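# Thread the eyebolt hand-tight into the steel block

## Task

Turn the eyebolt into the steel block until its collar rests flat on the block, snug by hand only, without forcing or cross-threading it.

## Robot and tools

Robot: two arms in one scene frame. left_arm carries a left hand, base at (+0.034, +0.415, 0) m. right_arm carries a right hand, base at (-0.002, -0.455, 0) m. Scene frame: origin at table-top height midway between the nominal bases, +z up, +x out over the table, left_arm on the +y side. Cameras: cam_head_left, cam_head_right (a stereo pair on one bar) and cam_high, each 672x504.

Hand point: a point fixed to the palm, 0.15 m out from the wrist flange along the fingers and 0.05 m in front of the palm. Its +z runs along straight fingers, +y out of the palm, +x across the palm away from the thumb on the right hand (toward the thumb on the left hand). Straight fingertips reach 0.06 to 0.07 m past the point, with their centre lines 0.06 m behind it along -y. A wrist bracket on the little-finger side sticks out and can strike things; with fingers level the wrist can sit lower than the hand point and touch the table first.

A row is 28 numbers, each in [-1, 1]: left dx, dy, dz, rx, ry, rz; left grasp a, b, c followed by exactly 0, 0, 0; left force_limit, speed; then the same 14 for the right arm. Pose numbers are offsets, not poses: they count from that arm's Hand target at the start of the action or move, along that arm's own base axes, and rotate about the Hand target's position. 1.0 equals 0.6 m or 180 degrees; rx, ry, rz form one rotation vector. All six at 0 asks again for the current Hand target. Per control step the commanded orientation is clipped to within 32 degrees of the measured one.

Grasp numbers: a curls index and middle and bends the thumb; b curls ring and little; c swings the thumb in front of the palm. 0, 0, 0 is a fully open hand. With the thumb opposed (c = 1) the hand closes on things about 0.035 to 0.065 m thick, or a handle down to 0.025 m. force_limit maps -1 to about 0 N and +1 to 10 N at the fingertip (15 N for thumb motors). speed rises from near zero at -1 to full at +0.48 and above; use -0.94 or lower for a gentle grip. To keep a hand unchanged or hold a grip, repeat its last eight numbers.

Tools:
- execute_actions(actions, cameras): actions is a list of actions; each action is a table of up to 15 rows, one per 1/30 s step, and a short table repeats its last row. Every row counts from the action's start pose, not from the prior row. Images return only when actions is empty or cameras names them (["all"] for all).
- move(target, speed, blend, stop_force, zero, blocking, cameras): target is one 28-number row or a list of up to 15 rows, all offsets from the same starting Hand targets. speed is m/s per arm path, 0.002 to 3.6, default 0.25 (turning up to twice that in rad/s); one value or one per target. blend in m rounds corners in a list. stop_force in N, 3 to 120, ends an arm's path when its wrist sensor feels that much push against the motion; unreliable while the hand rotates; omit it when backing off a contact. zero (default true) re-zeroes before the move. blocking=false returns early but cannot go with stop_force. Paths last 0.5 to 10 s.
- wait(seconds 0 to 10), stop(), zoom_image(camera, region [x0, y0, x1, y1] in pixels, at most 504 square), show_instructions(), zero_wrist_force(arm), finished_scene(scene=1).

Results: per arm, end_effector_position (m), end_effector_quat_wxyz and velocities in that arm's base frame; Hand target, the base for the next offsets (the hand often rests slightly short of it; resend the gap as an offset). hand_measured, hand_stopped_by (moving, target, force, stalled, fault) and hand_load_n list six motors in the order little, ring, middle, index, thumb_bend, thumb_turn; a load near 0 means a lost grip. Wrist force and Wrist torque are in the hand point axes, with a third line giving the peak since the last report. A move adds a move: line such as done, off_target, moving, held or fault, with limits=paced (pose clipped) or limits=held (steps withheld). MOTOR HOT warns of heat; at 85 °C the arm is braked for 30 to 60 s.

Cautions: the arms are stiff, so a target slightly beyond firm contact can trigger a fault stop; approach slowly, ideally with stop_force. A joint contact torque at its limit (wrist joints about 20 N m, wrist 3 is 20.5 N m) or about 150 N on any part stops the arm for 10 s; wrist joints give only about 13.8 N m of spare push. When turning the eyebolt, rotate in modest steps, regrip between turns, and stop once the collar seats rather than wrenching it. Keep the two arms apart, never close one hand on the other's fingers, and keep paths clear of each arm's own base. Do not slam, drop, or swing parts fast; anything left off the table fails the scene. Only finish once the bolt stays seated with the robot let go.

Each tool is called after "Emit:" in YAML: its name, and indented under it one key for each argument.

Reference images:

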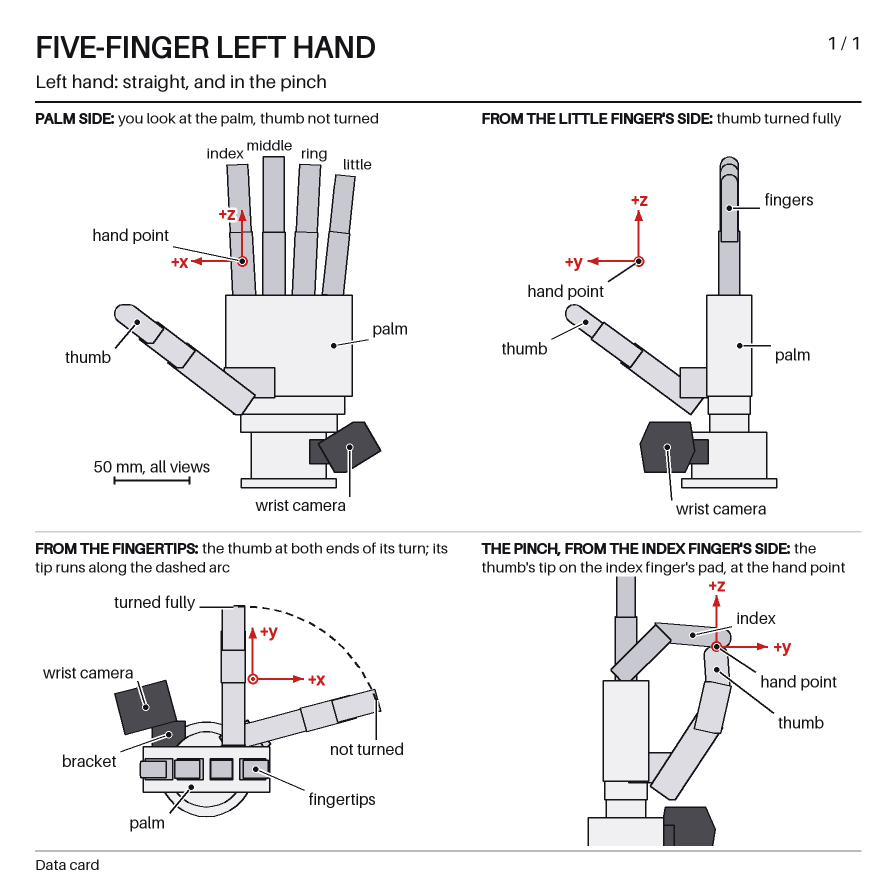

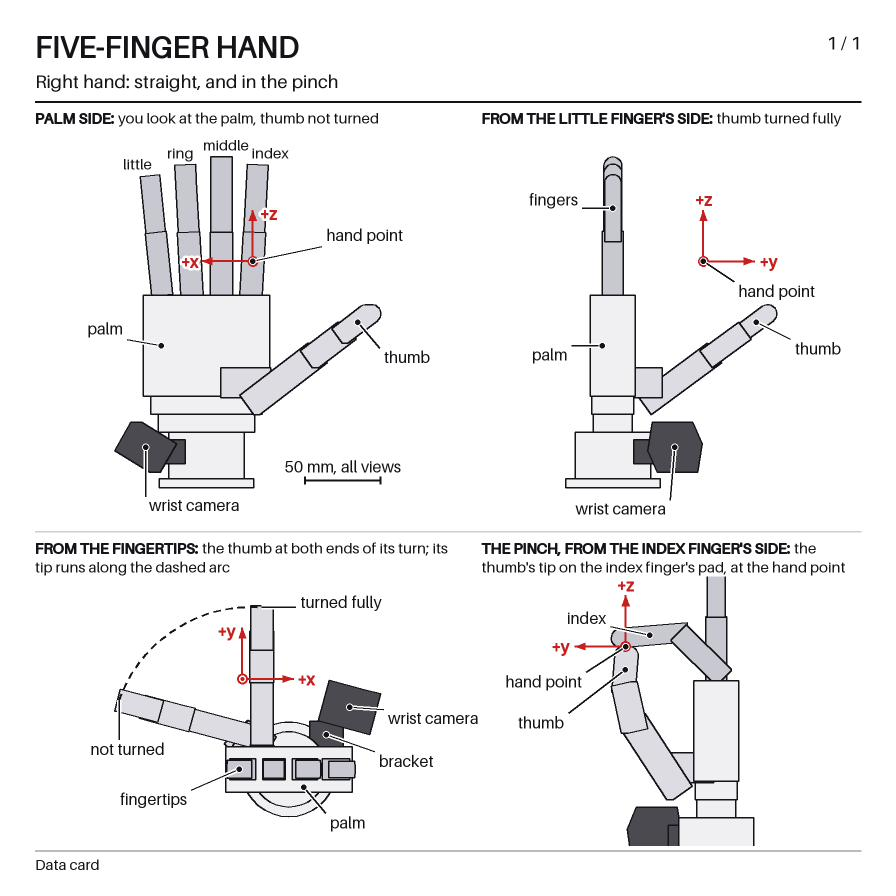

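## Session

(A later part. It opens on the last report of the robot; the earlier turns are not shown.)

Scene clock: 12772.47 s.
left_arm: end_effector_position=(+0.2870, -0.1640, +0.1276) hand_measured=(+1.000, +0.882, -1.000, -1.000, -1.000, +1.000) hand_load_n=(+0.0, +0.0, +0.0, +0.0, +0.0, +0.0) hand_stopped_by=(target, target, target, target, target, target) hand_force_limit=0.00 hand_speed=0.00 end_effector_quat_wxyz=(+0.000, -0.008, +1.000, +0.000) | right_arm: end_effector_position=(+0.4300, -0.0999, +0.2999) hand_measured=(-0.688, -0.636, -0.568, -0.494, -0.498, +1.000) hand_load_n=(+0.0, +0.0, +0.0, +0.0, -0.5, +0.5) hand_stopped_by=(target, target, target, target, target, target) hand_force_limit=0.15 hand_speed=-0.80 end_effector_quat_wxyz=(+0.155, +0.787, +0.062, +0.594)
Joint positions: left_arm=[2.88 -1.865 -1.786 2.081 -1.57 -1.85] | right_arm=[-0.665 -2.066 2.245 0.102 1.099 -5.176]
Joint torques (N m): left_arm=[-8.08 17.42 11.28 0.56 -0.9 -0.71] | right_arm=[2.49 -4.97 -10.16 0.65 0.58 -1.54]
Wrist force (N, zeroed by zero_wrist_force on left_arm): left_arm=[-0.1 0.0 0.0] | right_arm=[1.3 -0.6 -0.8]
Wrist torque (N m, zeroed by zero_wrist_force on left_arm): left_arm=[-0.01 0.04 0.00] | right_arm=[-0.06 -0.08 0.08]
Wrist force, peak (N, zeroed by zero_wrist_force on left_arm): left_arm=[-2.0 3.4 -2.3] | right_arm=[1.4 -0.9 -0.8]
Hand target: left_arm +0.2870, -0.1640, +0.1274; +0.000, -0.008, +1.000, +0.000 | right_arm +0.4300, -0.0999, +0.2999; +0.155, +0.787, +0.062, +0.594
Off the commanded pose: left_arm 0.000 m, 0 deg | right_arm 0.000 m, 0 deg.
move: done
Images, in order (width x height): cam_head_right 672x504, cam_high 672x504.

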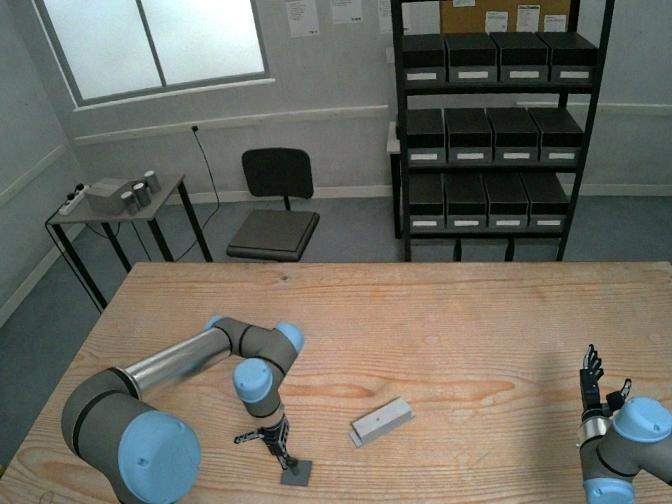

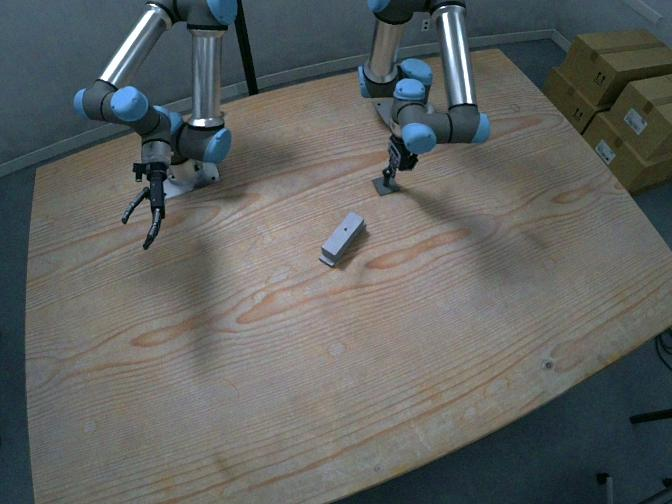

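Emit:
move:
  target:
    - [0,0,0.105,0,0,0,-0.125,1,1,0,0,0,0.0,0,0,0,0,0,0,0,0.27,0.17,1,0,0,0,0.15,-0.8]
    - [0,-0.1187,0.105,0,0,0,-0.125,1,1,0,0,0,0.0,0,0,0,0,0,0,0,0.27,0.17,1,0,0,0,0.15,-0.8]
  speed: 0.08
  blend: [0.005,0]

Emit:
move:
  target: [0,0,-0.0533,0,0,0,0.3,0.45,1,0,0,0,0.0,-0.3,0,0,0,0,0,0,0.27,0.17,1,0,0,0,0.15,-0.8]
  speed: 0.05
  cameras: ["all"]

Emit:
zoom_image:
  camera: "cam_high"
  region: [366, 140, 416, 190]

Emit:
zoom_image:
  camera: "cam_head_right"
  region: [265, 430, 325, 490]

Scene clock: 13052.83 s.
left_arm: end_effector_position=(+0.2870, -0.2352, +0.1904) hand_measured=(+1.000, +0.882, -1.000, -1.000, -1.000, +1.000) hand_load_n=(+0.5, +0.0, +0.0, +0.0, +0.0, +0.0) hand_stopped_by=(target, target, target, target, target, target) hand_force_limit=0.00 hand_speed=0.00 end_effector_quat_wxyz=(+0.000, -0.008, +1.000, +0.000) | right_arm: end_effector_position=(+0.4300, -0.0999, +0.2999) hand_measured=(-0.688, -0.636, -0.568, -0.494, -0.498, +1.000) hand_load_n=(+0.0, +0.0, +0.0, +0.0, +0.0, +0.5) hand_stopped_by=(target, target, target, target, target, target) hand_force_limit=0.15 hand_speed=-0.80 end_effector_quat_wxyz=(+0.155, +0.787, +0.062, +0.594)
Joint positions: left_arm=[2.708 -1.908 -1.553 1.89 -1.57 -2.022] | right_arm=[-0.665 -2.066 2.245 0.102 1.099 -5.176]
Joint torques (N m): left_arm=[-1 36.69 9.18 0.52 -1.38 -0.09] | right_arm=[3.35 -5.59 -10.29 0.46 0.52 -1.71]
Wrist force (N, zeroed by zero_wrist_force on left_arm): left_arm=[-0.2 0.0 -0.2] | right_arm=[1.1 -0.7 -0.6]
Wrist torque (N m, zeroed by zero_wrist_force on left_arm): left_arm=[0.04 0.03 0.18] | right_arm=[-0.07 -0.06 0.07]
Wrist force, peak (N, zeroed by zero_wrist_force on left_arm): left_arm=[-1.5 2.9 -1.3] | right_arm=[1.4 -0.8 -1.0]
Hand target: left_arm +0.2870, -0.2352, +0.1904; +0.000, -0.008, +1.000, +0.000 | right_arm +0.4300, -0.0999, +0.2999; +0.155, +0.787, +0.062, +0.594
Off the commanded pose: left_arm 0.000 m, 0 deg | right_arm 0.000 m, 0 deg.
move: done

Scene clock: 13053.80 s.
left_arm: end_effector_position=(+0.2869, -0.2352, +0.1583) hand_measured=(-0.130, -0.100, -0.438, -0.490, -0.560, +1.000) hand_load_n=(+0.0, +0.0, +0.0, +0.0, -0.5, +0.0) hand_stopped_by=(target, target, target, target, target, target) hand_force_limit=0.00 hand_speed=-0.30 end_effector_quat_wxyz=(+0.000, -0.008, +1.000, +0.000) | right_arm: end_effector_position=(+0.4300, -0.0999, +0.2999) hand_measured=(-0.688, -0.636, -0.568, -0.494, -0.498, +1.000) hand_load_n=(+0.0, +0.0, +0.0, +0.0, -0.5, +0.5) hand_stopped_by=(target, target, target, target, target, target) hand_force_limit=0.15 hand_speed=-0.80 end_effector_quat_wxyz=(+0.155, +0.787, +0.062, +0.594)
Joint positions: left_arm=[2.708 -1.934 -1.603 1.966 -1.57 -2.022] | right_arm=[-0.665 -2.066 2.245 0.102 1.099 -5.176]
Joint torques (N m): left_arm=[-8.5 41.72 30.28 -5.18 -1.22 -1.04] | right_arm=[3.27 -5.69 -10.83 0.41 0.59 -1.61]
Wrist force (N, zeroed by zero_wrist_force on left_arm): left_arm=[-0.1 0.3 0.0] | right_arm=[1.2 -0.8 -0.8]
Wrist torque (N m, zeroed by zero_wrist_force on left_arm): left_arm=[0.07 -0.01 0.18] | right_arm=[-0.08 -0.07 0.07]
Wrist force, peak (N, zeroed by zero_wrist_force on left_arm): left_arm=[0.0 -0.1 0.8] | right_arm=[1.3 -0.9 -0.9]
Hand target: left_arm +0.2870, -0.2352, +0.1584; +0.000, -0.008, +1.000, +0.000 | right_arm +0.4300, -0.0999, +0.2999; +0.155, +0.787, +0.062, +0.594
Off the commanded pose: left_arm 0.000 m, 0 deg | right_arm 0.000 m, 0 deg.
move: done

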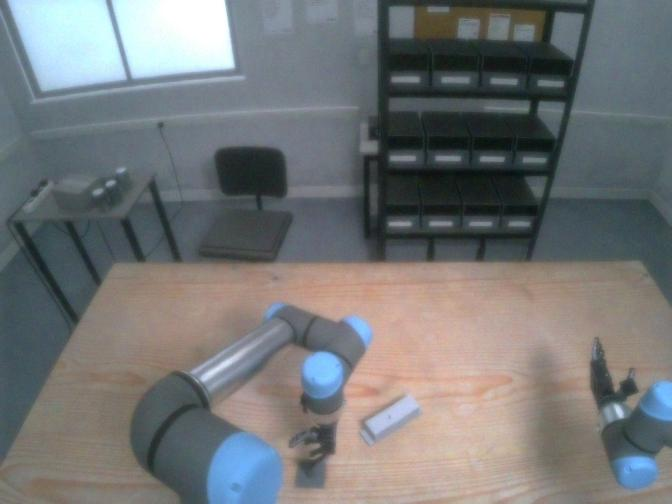

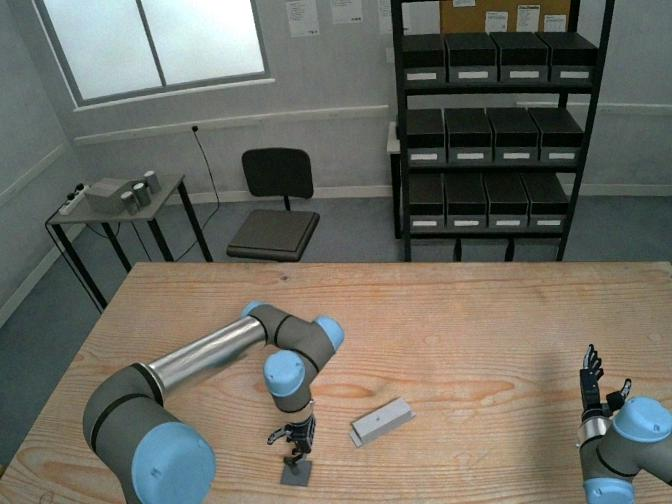

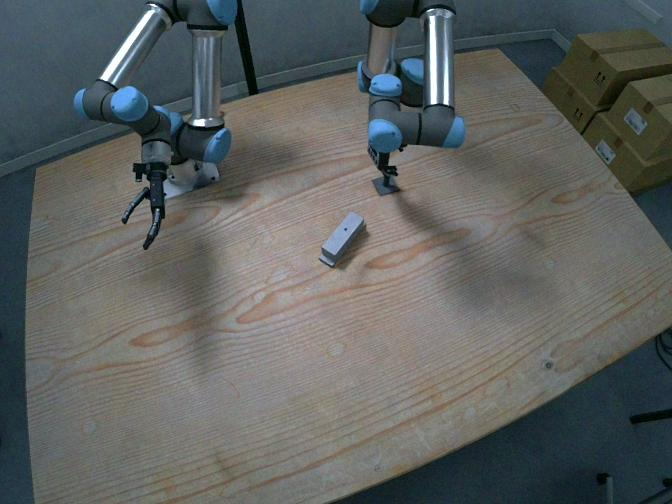

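Scaled by 10.080 from the camera's 672x504 image, which has a finer 960x720 frame.

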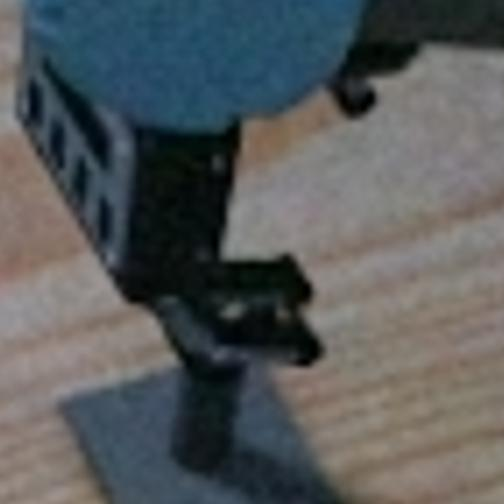

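Scaled by 8.400 from the camera's 672x504 image, which has a finer 960x720 frame.

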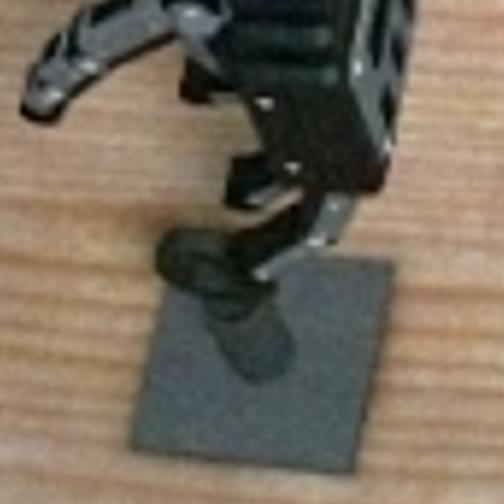

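Emit:
move:
  target: [0,-0.05,0.0833,0,0,0,0.3,0.45,1,0,0,0,0.0,-0.3,0,0,0,0,0,0,0.27,0.17,1,0,0,0,0.15,-0.8]
  speed: 0.08
  cameras: ["all"]

Emit:
zoom_image:
  camera: "cam_high"
  region: [371, 150, 411, 190]

Emit:
zoom_image:
  camera: "cam_head_right"
  region: [275, 445, 315, 485]

Scene clock: 13065.93 s.
left_arm: end_effector_position=(+0.2870, -0.2652, +0.2083) hand_measured=(-0.130, -0.100, -0.438, -0.490, -0.560, +1.000) hand_load_n=(+0.0, +0.0, +0.0, +0.0, +0.0, +0.0) hand_stopped_by=(target, target, target, target, target, target) hand_force_limit=0.00 hand_speed=-0.30 end_effector_quat_wxyz=(+0.000, -0.008, +1.000, +0.000) | right_arm: end_effector_position=(+0.4300, -0.0999, +0.2999) hand_measured=(-0.688, -0.636, -0.568, -0.494, -0.498, +1.000) hand_load_n=(+0.0, +0.0, +0.0, -0.5, +0.0, +0.5) hand_stopped_by=(target, target, target, target, target, target) hand_force_limit=0.15 hand_speed=-0.80 end_effector_quat_wxyz=(+0.155, +0.787, +0.062, +0.594)
Joint positions: left_arm=[2.644 -1.945 -1.453 1.827 -1.57 -2.085] | right_arm=[-0.665 -2.066 2.245 0.102 1.099 -5.176]
Joint torques (N m): left_arm=[6.65 41.9 13 -0.67 -1.35 1.11] | right_arm=[3.54 -5.41 -10.01 0.43 0.71 -1.68]
Wrist force (N, zeroed by zero_wrist_force on left_arm): left_arm=[-0.2 0.2 0.1] | right_arm=[1.2 -0.8 -0.7]
Wrist torque (N m, zeroed by zero_wrist_force on left_arm): left_arm=[0.04 0.02 0.19] | right_arm=[-0.10 -0.07 0.07]
Wrist force, peak (N, zeroed by zero_wrist_force on left_arm): left_arm=[-0.7 1.3 0.1] | right_arm=[1.4 -0.9 -0.9]
Hand target: left_arm +0.2870, -0.2652, +0.2084; +0.000, -0.008, +1.000, +0.000 | right_arm +0.4300, -0.0999, +0.2999; +0.155, +0.787, +0.062, +0.594
Off the commanded pose: left_arm 0.000 m, 0 deg | right_arm 0.000 m, 0 deg.
move: done

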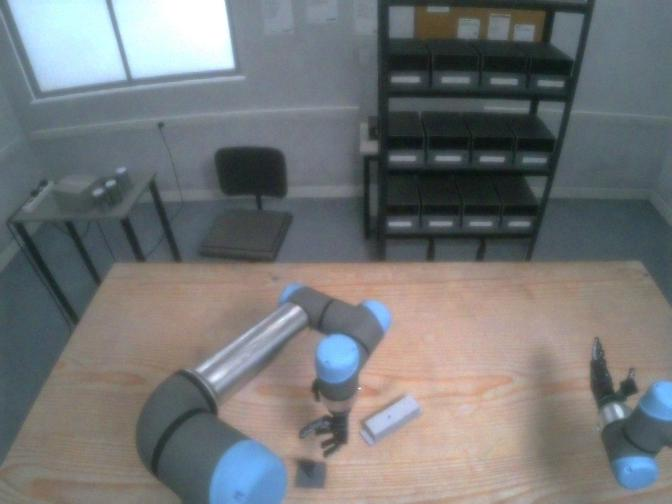

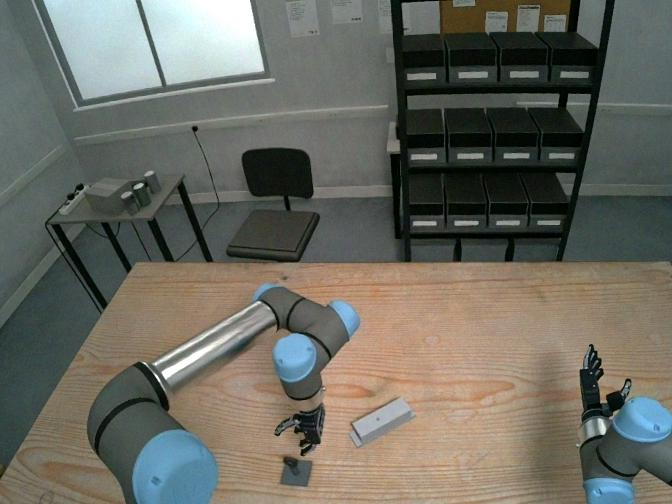

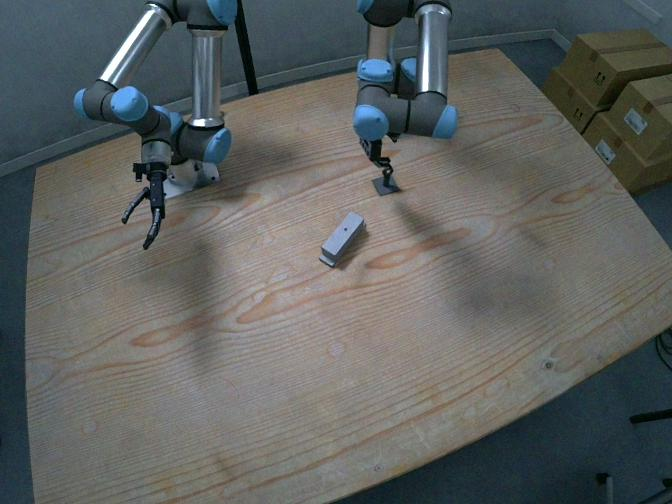

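Scaled by 12.600 from the camera's 672x504 image, which has a finer 960x720 frame.

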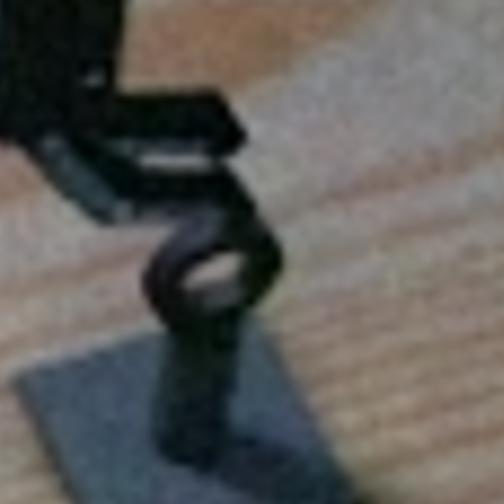

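Scaled by 12.600 from the camera's 672x504 image, which has a finer 960x720 frame.

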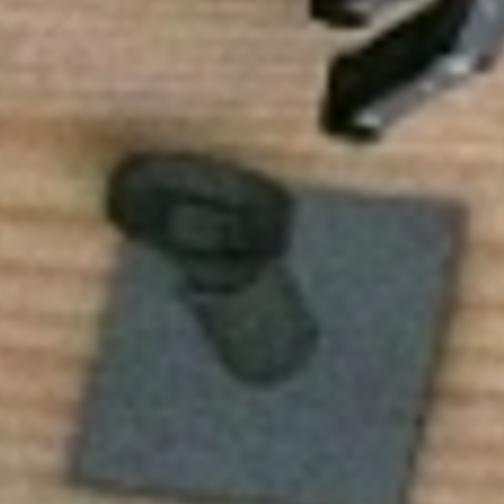

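Emit:
zoom_image:
  camera: "cam_high"
  region: [350, 120, 420, 190]

Emit:
zoom_image:
  camera: "cam_head_right"
  region: [265, 410, 335, 480]

Scaled by 7.200 from the camera's 672x504 image, which has a finer 960x720 frame.

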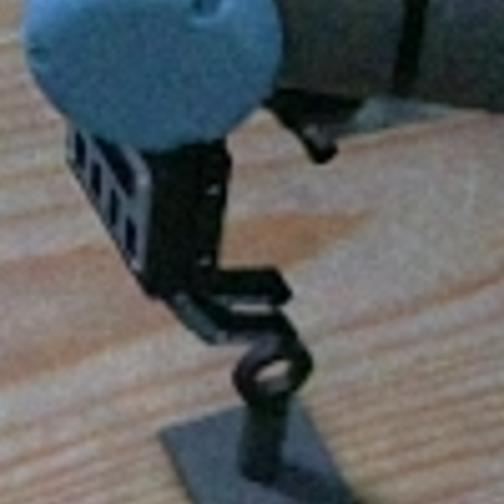

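Scaled by 7.200 from the camera's 672x504 image, which has a finer 960x720 frame.

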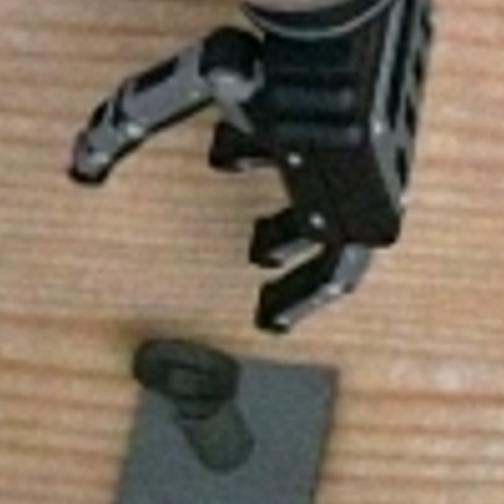

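Emit:
move:
  target: [0,0.05,-0.0833,0,0,0,0.3,0.45,1,0,0,0,0.0,-0.3,0,0,0,0,0,0,0.27,0.17,1,0,0,0,0.15,-0.8]
  speed: 0.08

Emit:
zero_wrist_force:
  arm: "left_arm"

Emit:
move:
  target: [0,0.0605,-0.0688,0,0,0,0.3,0.45,1,0,0,0,0.0,-0.3,0,0,0,0,0,0,0.27,0.17,1,0,0,0,0.15,-0.8]
  speed: 0.01
  stop_force: 3
  cameras: ["cam_high", "cam_head_right"]

Emit:
zoom_image:
  camera: "cam_high"
  region: [366, 140, 416, 190]

Emit:
zoom_image:
  camera: "cam_head_right"
  region: [265, 430, 325, 490]

Scene clock: 13121.33 s.
left_arm: end_effector_position=(+0.2870, -0.2352, +0.1585) hand_measured=(-0.130, -0.100, -0.438, -0.490, -0.560, +1.000) hand_load_n=(+0.0, +0.0, +0.0, +0.0, +0.0, +0.0) hand_stopped_by=(target, target, target, target, target, target) hand_force_limit=0.00 hand_speed=-0.30 end_effector_quat_wxyz=(+0.000, -0.008, +1.000, +0.000) | right_arm: end_effector_position=(+0.4300, -0.0999, +0.2999) hand_measured=(-0.688, -0.636, -0.568, -0.494, -0.498, +1.000) hand_load_n=(+0.0, +0.0, +0.0, +0.0, +0.0, +0.5) hand_stopped_by=(target, target, target, target, target, target) hand_force_limit=0.15 hand_speed=-0.80 end_effector_quat_wxyz=(+0.155, +0.787, +0.062, +0.594)
Joint positions: left_arm=[2.708 -1.934 -1.603 1.966 -1.57 -2.022] | right_arm=[-0.665 -2.066 2.245 0.102 1.099 -5.176]
Joint torques (N m): left_arm=[-5.48 40.5 25.03 -4.17 1.12 -0.74] | right_arm=[4.65 -5.26 -10.87 0.28 0.63 -1.54]
Wrist force (N, zeroed by zero_wrist_force on left_arm): left_arm=[0.1 -0.1 0.2] | right_arm=[1.3 -0.7 -0.7]
Wrist torque (N m, zeroed by zero_wrist_force on left_arm): left_arm=[0.01 -0.02 0.06] | right_arm=[-0.07 -0.09 0.08]
Wrist force, peak (N, zeroed by zero_wrist_force on left_arm): left_arm=[-0.5 0.0 -0.8] | right_arm=[1.4 -0.9 -0.7]
Hand target: left_arm +0.2870, -0.2352, +0.1584; +0.000, -0.008, +1.000, +0.000 | right_arm +0.4300, -0.0999, +0.2999; +0.155, +0.787, +0.062, +0.594
Off the commanded pose: left_arm 0.000 m, 0 deg | right_arm 0.000 m, 0 deg.
move: done

Wrist force sensor zeroed.

Scene clock: 13123.63 s.
left_arm: end_effector_position=(+0.2870, -0.2258, +0.1478) hand_measured=(-0.130, -0.100, -0.438, -0.490, -0.560, +1.000) hand_load_n=(+0.0, +0.5, -1.0, +0.0, +0.0, +0.0) hand_stopped_by=(target, target, target, target, target, target) hand_force_limit=0.00 hand_speed=-0.30 end_effector_quat_wxyz=(+0.000, -0.008, +1.000, +0.000) | right_arm: end_effector_position=(+0.4300, -0.0999, +0.2999) hand_measured=(-0.688, -0.636, -0.568, -0.494, -0.498, +1.000) hand_load_n=(+0.0, +0.5, +0.5, +0.0, +0.0, +0.0) hand_stopped_by=(target, target, target, target, target, target) hand_force_limit=0.15 hand_speed=-0.80 end_effector_quat_wxyz=(+0.155, +0.787, +0.062, +0.594)
Joint positions: left_arm=[2.728 -1.93 -1.639 1.998 -1.57 -2.001] | right_arm=[-0.665 -2.066 2.245 0.102 1.099 -5.176]
Joint torques (N m): left_arm=[-8.18 18.78 30.14 -4.91 0.66 -1.08] | right_arm=[4.65 -5.66 -10.16 0.35 0.55 -1.69]
Wrist force (N, zeroed by zero_wrist_force on left_arm): left_arm=[-0.5 -1.2 -2.7] | right_arm=[1.1 -0.9 -0.8]
Wrist torque (N m, zeroed by zero_wrist_force on left_arm): left_arm=[0.12 -0.02 -0.01] | right_arm=[-0.09 -0.05 0.06]
Wrist force, peak (N, zeroed by zero_wrist_force on left_arm): left_arm=[-0.8 -2.8 -5.3] | right_arm=[1.5 -0.9 -0.7]
Hand target: left_arm +0.2870, -0.2258, +0.1478; +0.000, -0.008, +1.000, +0.000 (not the last commanded pose) | right_arm +0.4300, -0.0999, +0.2999; +0.155, +0.787, +0.062, +0.594
Off the commanded pose: left_arm 0.041 m, 0 deg | right_arm 0.000 m, 0 deg.
move: contact (left_arm)
Images, in order (width x height): cam_head_right 672x504, cam_high 672x504.

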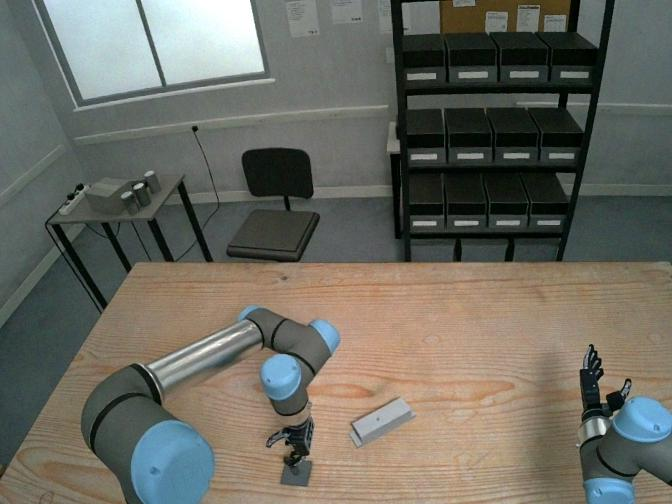

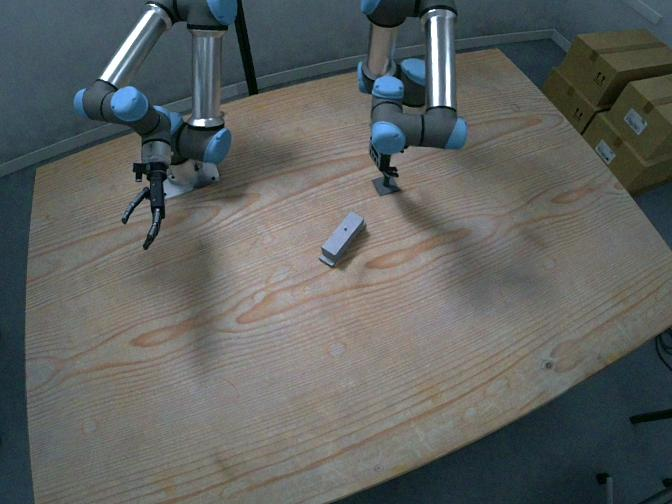

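Scaled by 10.080 from the camera's 672x504 image, which has a finer 960x720 frame.

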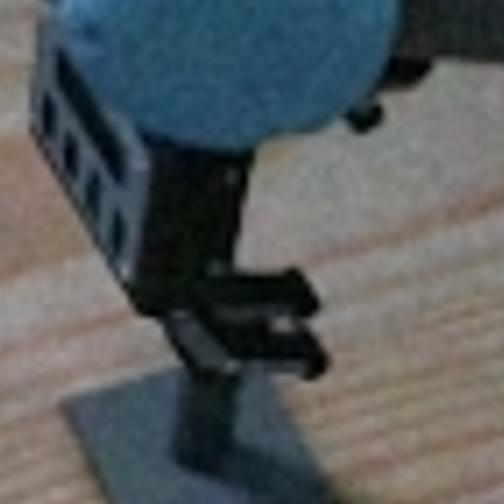

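Scaled by 8.400 from the camera's 672x504 image, which has a finer 960x720 frame.

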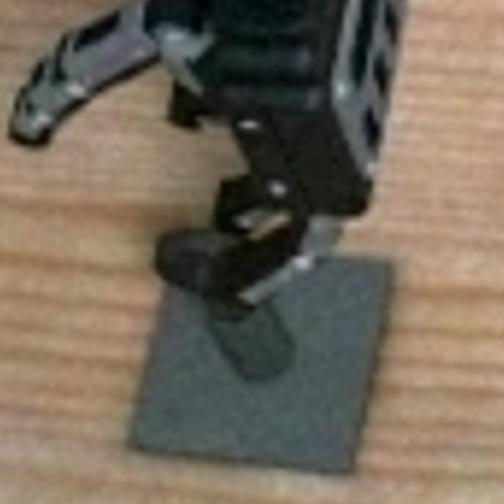

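Emit:
move:
  target:
    - [0,-0.0055,0.0062,0,0,0,0.3,0.45,1,0,0,0,0.0,-0.3,0,0,0,0,0,0,0.27,0.17,1,0,0,0,0.15,-0.8]
    - [0.0025,-0.0055,0.0062,0,0,0,0.3,0.45,1,0,0,0,0.0,-0.3,0,0,0,0,0,0,0.27,0.17,1,0,0,0,0.15,-0.8]
  speed: 0.03

Emit:
move:
  target: [0,0.044,-0.05,0,0,0,0.3,0.45,1,0,0,0,0.0,-0.3,0,0,0,0,0,0,0.27,0.17,1,0,0,0,0.15,-0.8]
  speed: 0.01
  stop_force: 3

Scene clock: 13151.17 s.
left_arm: end_effector_position=(+0.2886, -0.2292, +0.1515) hand_measured=(-0.130, -0.100, -0.438, -0.490, -0.560, +1.000) hand_load_n=(+0.0, +0.0, +0.0, +0.5, +0.0, +0.0) hand_stopped_by=(target, target, target, target, target, target) hand_force_limit=0.00 hand_speed=-0.30 end_effector_quat_wxyz=(+0.000, -0.008, +1.000, +0.000) | right_arm: end_effector_position=(+0.4300, -0.0999, +0.2999) hand_measured=(-0.688, -0.636, -0.568, -0.494, -0.498, +1.000) hand_load_n=(+0.0, +0.0, +0.0, +0.0, +0.0, +0.0) hand_stopped_by=(target, target, target, target, target, target) hand_force_limit=0.15 hand_speed=-0.80 end_effector_quat_wxyz=(+0.155, +0.787, +0.062, +0.594)
Joint positions: left_arm=[2.722 -1.934 -1.622 1.985 -1.57 -2.007] | right_arm=[-0.665 -2.066 2.245 0.102 1.099 -5.176]
Joint torques (N m): left_arm=[0.3 39.58 7.36 -4.09 0.85 -0.74] | right_arm=[4.94 -4.91 -10.6 0.25 0.69 -1.55]
Wrist force (N, zeroed by zero_wrist_force on left_arm): left_arm=[-0.2 0.1 0.0] | right_arm=[1.2 -0.6 -0.6]
Wrist torque (N m, zeroed by zero_wrist_force on left_arm): left_arm=[0.01 0.02 -0.02] | right_arm=[-0.07 -0.07 0.08]
Wrist force, peak (N, zeroed by zero_wrist_force on left_arm): left_arm=[-0.5 -1.9 -3.3] | right_arm=[1.5 -0.8 -0.8]
Hand target: left_arm +0.2885, -0.2291, +0.1515; +0.000, -0.008, +1.000, +0.000 | right_arm +0.4300, -0.0999, +0.2999; +0.155, +0.787, +0.062, +0.594
Off the commanded pose: left_arm 0.000 m, 0 deg | right_arm 0.000 m, 0 deg.
move: done

Scene clock: 13156.20 s.
left_arm: end_effector_position=(+0.2885, -0.2027, +0.1215) hand_measured=(-0.130, -0.100, -0.438, -0.490, -0.560, +1.000) hand_load_n=(+0.0, +0.0, +0.0, +0.0, +0.0, +0.0) hand_stopped_by=(target, target, target, target, target, target) hand_force_limit=0.00 hand_speed=-0.30 end_effector_quat_wxyz=(+0.000, -0.008, +1.000, +0.000) | right_arm: end_effector_position=(+0.4300, -0.0999, +0.2999) hand_measured=(-0.688, -0.636, -0.568, -0.494, -0.498, +1.000) hand_load_n=(+0.0, +0.0, +0.0, +0.0, -0.5, +0.5) hand_stopped_by=(target, target, target, target, target, target) hand_force_limit=0.15 hand_speed=-0.80 end_effector_quat_wxyz=(+0.155, +0.787, +0.062, +0.594)
Joint positions: left_arm=[2.783 -1.927 -1.718 2.074 -1.57 -1.946] | right_arm=[-0.665 -2.066 2.245 0.102 1.099 -5.176]
Joint torques (N m): left_arm=[-8.43 38.79 28.45 -5.4 -1.63 -1.15] | right_arm=[6.32 -5.26 -10.69 0.2 0.52 -1.6]
Wrist force (N, zeroed by zero_wrist_force on left_arm): left_arm=[-0.2 -0.1 -0.1] | right_arm=[1.2 -0.5 -0.8]
Wrist torque (N m, zeroed by zero_wrist_force on left_arm): left_arm=[-0.04 -0.02 -0.02] | right_arm=[-0.04 -0.07 0.08]
Wrist force, peak (N, zeroed by zero_wrist_force on left_arm): left_arm=[-0.4 -0.2 -0.5] | right_arm=[1.5 -0.8 -0.7]
Hand target: left_arm +0.2885, -0.2027, +0.1215; +0.000, -0.008, +1.000, +0.000 | right_arm +0.4300, -0.0999, +0.2999; +0.155, +0.787, +0.062, +0.594
Off the commanded pose: left_arm 0.000 m, 0 deg | right_arm 0.000 m, 0 deg.
move: done

Emit:
move:
  target: [0,0.0275,-0.0313,0,0,0,0.3,0.45,1,0,0,0,0.0,-0.3,0,0,0,0,0,0,0.27,0.17,1,0,0,0,0.15,-0.8]
  speed: 0.006
  stop_force: 3
  cameras: ["cam_high", "cam_head_right"]

Emit:
zoom_image:
  camera: "cam_high"
  region: [366, 140, 416, 190]

Emit:
zoom_image:
  camera: "cam_head_right"
  region: [265, 430, 325, 490]

Scene clock: 13169.03 s.
left_arm: end_effector_position=(+0.2885, -0.1966, +0.1146) hand_measured=(-0.130, -0.100, -0.438, -0.490, -0.560, +1.000) hand_load_n=(+0.0, +0.0, +0.5, +0.0, +0.0, +0.0) hand_stopped_by=(target, target, target, target, target, target) hand_force_limit=0.00 hand_speed=-0.30 end_effector_quat_wxyz=(+0.000, -0.008, +1.000, +0.000) | right_arm: end_effector_position=(+0.4300, -0.0999, +0.2999) hand_measured=(-0.688, -0.636, -0.568, -0.494, -0.498, +1.000) hand_load_n=(+0.0, +0.0, +0.0, +0.0, +0.0, +0.5) hand_stopped_by=(target, target, target, target, target, target) hand_force_limit=0.15 hand_speed=-0.80 end_effector_quat_wxyz=(+0.155, +0.787, +0.062, +0.594)
Joint positions: left_arm=[2.798 -1.926 -1.739 2.094 -1.57 -1.931] | right_arm=[-0.665 -2.066 2.245 0.102 1.099 -5.176]
Joint torques (N m): left_arm=[-8.33 37.29 29.04 -5.23 -1.53 -1.1] | right_arm=[6.21 -5.49 -10.77 0.14 0.5 -1.53]
Wrist force (N, zeroed by zero_wrist_force on left_arm): left_arm=[-0.1 0.2 0.3] | right_arm=[1.3 -0.8 -0.7]
Wrist torque (N m, zeroed by zero_wrist_force on left_arm): left_arm=[-0.01 0.02 -0.04] | right_arm=[-0.09 -0.09 0.08]
Wrist force, peak (N, zeroed by zero_wrist_force on left_arm): left_arm=[-0.2 -1.3 -3.1] | right_arm=[1.4 -0.8 -0.9]
Hand target: left_arm +0.2885, -0.1966, +0.1146; +0.000, -0.008, +1.000, +0.000 (not the last commanded pose) | right_arm +0.4300, -0.0999, +0.2999; +0.155, +0.787, +0.062, +0.594
Off the commanded pose: left_arm 0.016 m, 0 deg | right_arm 0.000 m, 0 deg.
move: contact (left_arm)
Images, in order (width x height): cam_head_right 672x504, cam_high 672x504.

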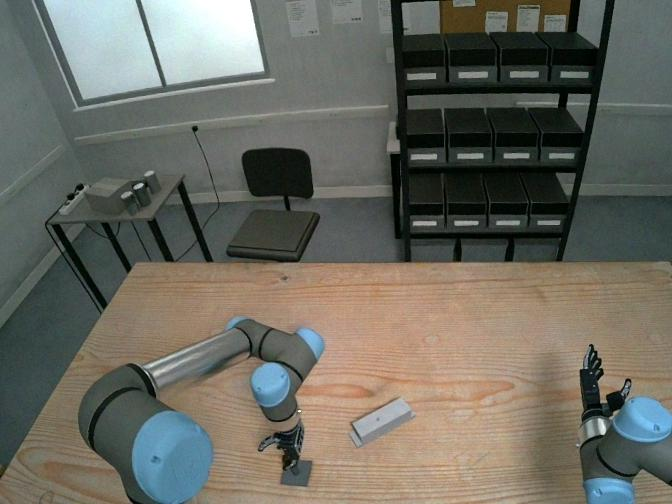

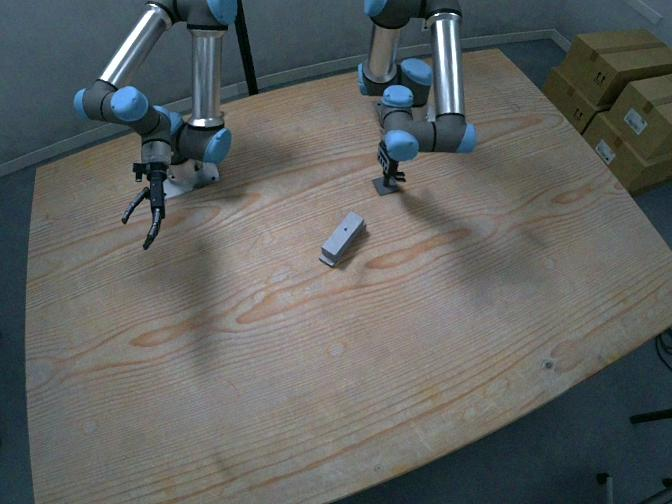

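Scaled by 10.080 from the camera's 672x504 image, which has a finer 960x720 frame.

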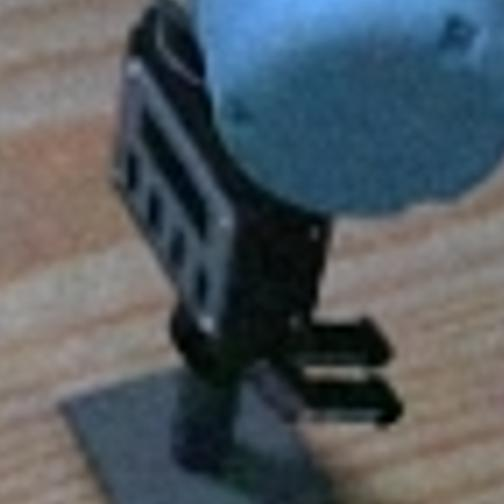

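Scaled by 8.400 from the camera's 672x504 image, which has a finer 960x720 frame.

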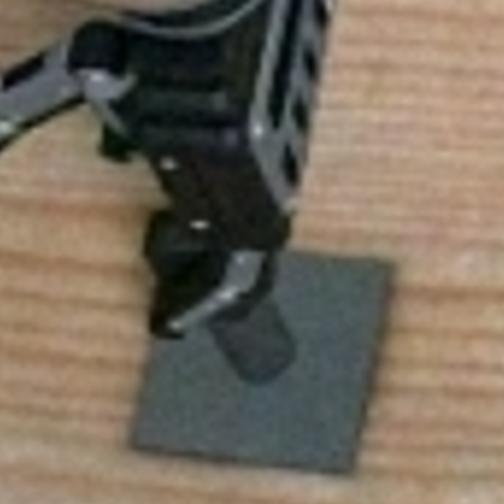

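Emit:
move:
  target:
    - [0,-0.0643,0.073,0,0,0,0.3,0.45,1,0,0,0,0.0,-0.3,0,0,0,0,0,0,0.27,0.17,1,0,0,0,0.15,-0.8]
    - [0.0033,-0.1152,0.0923,0,0,-0.0194,0.3,0.45,1,0,0,0,0.0,-0.3,0,0,0,0,0,0,0.27,0.17,1,0,0,0,0.15,-0.8]
  speed: 0.06

Emit:
move:
  target: [0,0,-0.087,0,0,0,0.47,0.45,1,0,0,0,0.0,-0.3,0,0,0,0,0,0,0.27,0.17,1,0,0,0,0.15,-0.8]
  speed: 0.05
  cameras: ["all"]

Emit:
zoom_image:
  camera: "cam_high"
  region: [356, 130, 416, 190]

Emit:
zoom_image:
  camera: "cam_head_right"
  region: [265, 425, 325, 485]

Scene clock: 13321.53 s.
left_arm: end_effector_position=(+0.2904, -0.2658, +0.1699) hand_measured=(-0.130, -0.100, -0.438, -0.490, -0.560, +1.000) hand_load_n=(+0.0, +0.0, +0.5, +0.5, +0.0, +0.0) hand_stopped_by=(target, target, target, target, target, target) hand_force_limit=0.00 hand_speed=-0.30 end_effector_quat_wxyz=(+0.000, +0.022, +1.000, +0.000) | right_arm: end_effector_position=(+0.4300, -0.0999, +0.2999) hand_measured=(-0.688, -0.636, -0.568, -0.494, -0.498, +1.000) hand_load_n=(+0.0, +0.0, +0.0, +0.0, +0.0, +0.0) hand_stopped_by=(target, target, target, target, target, target) hand_force_limit=0.15 hand_speed=-0.80 end_effector_quat_wxyz=(+0.155, +0.787, +0.062, +0.594)
Joint positions: left_arm=[2.639 -1.976 -1.511 1.916 -1.57 -2.029] | right_arm=[-0.665 -2.066 2.245 0.102 1.099 -5.176]
Joint torques (N m): left_arm=[8.04 45.44 5.99 0.51 -1.62 -0.45] | right_arm=[7.23 -5.24 -10.47 0.05 0.54 -1.59]
Wrist force (N, zeroed by zero_wrist_force on left_arm): left_arm=[0.1 0.2 0.6] | right_arm=[1.4 -0.6 -0.8]
Wrist torque (N m, zeroed by zero_wrist_force on left_arm): left_arm=[0.00 -0.01 0.15] | right_arm=[-0.06 -0.10 0.09]
Wrist force, peak (N, zeroed by zero_wrist_force on left_arm): left_arm=[0.5 1.9 1.2] | right_arm=[1.4 -0.8 -0.9]
Hand target: left_arm +0.2904, -0.2658, +0.1700; +0.000, +0.022, +1.000, +0.000 | right_arm +0.4300, -0.0999, +0.2999; +0.155, +0.787, +0.062, +0.594
Off the commanded pose: left_arm 0.000 m, 0 deg | right_arm 0.000 m, 0 deg.
move: done

Scene clock: 13322.90 s.
left_arm: end_effector_position=(+0.2904, -0.2657, +0.1177) hand_measured=(-0.148, -0.074, -0.098, -0.150, -0.432, +1.000) hand_load_n=(+0.0, +0.0, +1.0, +0.0, +0.0, +0.0) hand_stopped_by=(target, target, target, target, target, target) hand_force_limit=0.00 hand_speed=-0.30 end_effector_quat_wxyz=(+0.000, +0.022, +1.000, +0.000) | right_arm: end_effector_position=(+0.4300, -0.0999, +0.2999) hand_measured=(-0.688, -0.636, -0.568, -0.494, -0.498, +1.000) hand_load_n=(+0.0, +0.0, +0.5, +0.0, +0.0, +0.5) hand_stopped_by=(target, target, target, target, target, target) hand_force_limit=0.15 hand_speed=-0.80 end_effector_quat_wxyz=(+0.155, +0.787, +0.062, +0.594)
Joint positions: left_arm=[2.639 -2.025 -1.584 2.038 -1.57 -2.029] | right_arm=[-0.665 -2.066 2.245 0.102 1.099 -5.176]
Joint torques (N m): left_arm=[9.36 45.55 30.11 -5.27 -1.26 1.16] | right_arm=[7.98 -5.33 -10.05 -0.01 0.74 -1.51]
Wrist force (N, zeroed by zero_wrist_force on left_arm): left_arm=[-0.2 0.0 0.3] | right_arm=[1.2 -0.6 -0.7]
Wrist torque (N m, zeroed by zero_wrist_force on left_arm): left_arm=[-0.02 0.02 0.12] | right_arm=[-0.06 -0.06 0.07]
Wrist force, peak (N, zeroed by zero_wrist_force on left_arm): left_arm=[-0.3 0.2 1.0] | right_arm=[1.4 -0.8 -0.9]
Hand target: left_arm +0.2904, -0.2658, +0.1178; +0.000, +0.022, +1.000, +0.000 | right_arm +0.4300, -0.0999, +0.2999; +0.155, +0.787, +0.062, +0.594
Off the commanded pose: left_arm 0.000 m, 0 deg | right_arm 0.000 m, 0 deg.
move: done

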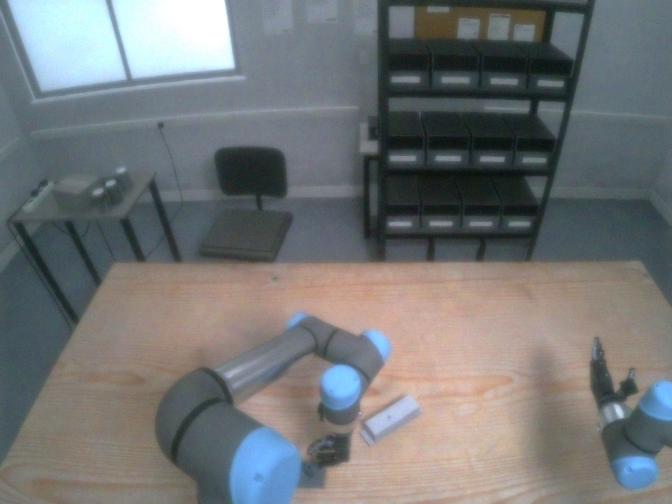

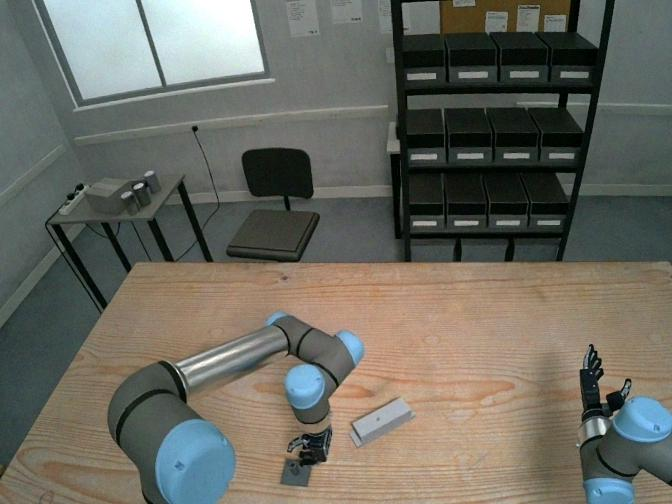

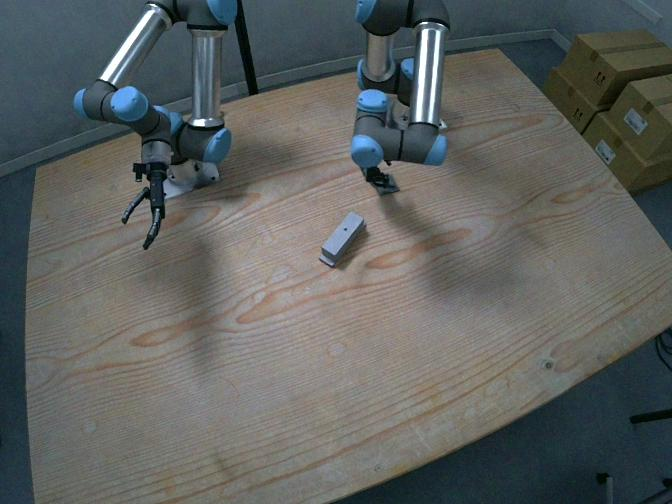

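Scaled by 8.400 from the camera's 672x504 image, which has a finer 960x720 frame.

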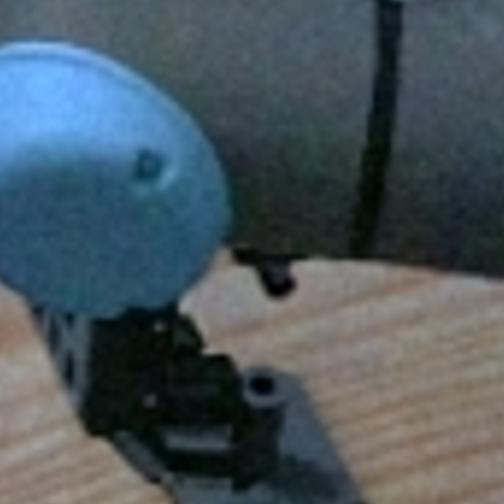

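Scaled by 8.400 from the camera's 672x504 image, which has a finer 960x720 frame.

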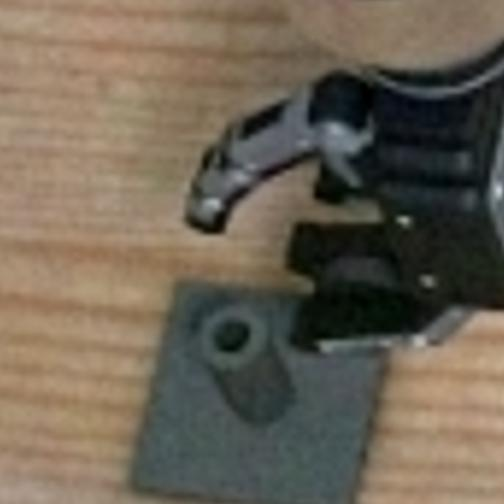

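Emit:
zoom_image:
  camera: "cam_head_right"
  region: [290, 440, 330, 480]

Emit:
zoom_image:
  camera: "cam_high"
  region: [360, 160, 400, 200]

Emit:
zoom_image:
  camera: "cam_head_left"
  region: [295, 425, 365, 495]

Scaled by 12.600 from the camera's 672x504 image, which has a finer 960x720 frame.

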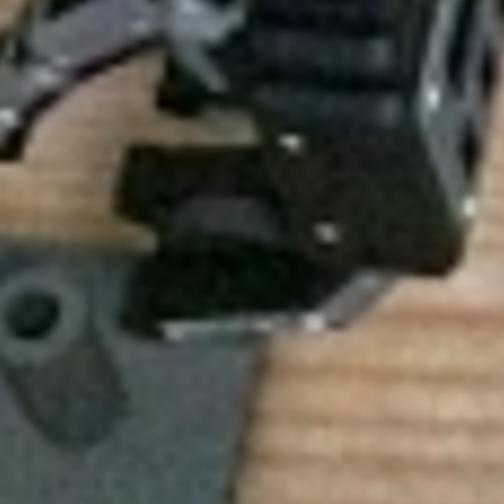

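Scaled by 12.600 from the camera's 672x504 image, which has a finer 960x720 frame.

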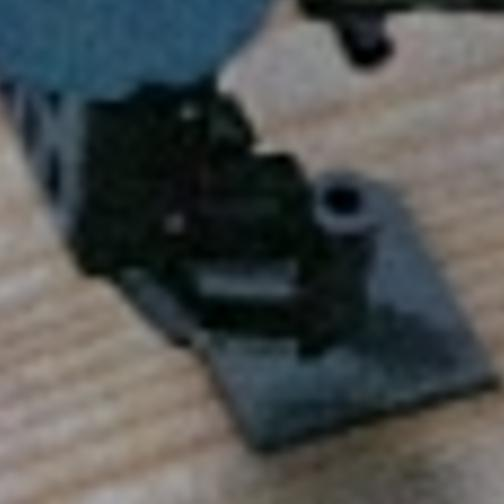

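Scaled by 7.200 from the camera's 672x504 image, which has a finer 960x720 frame.

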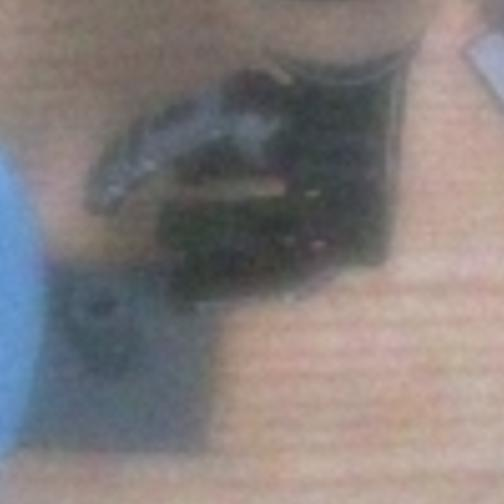

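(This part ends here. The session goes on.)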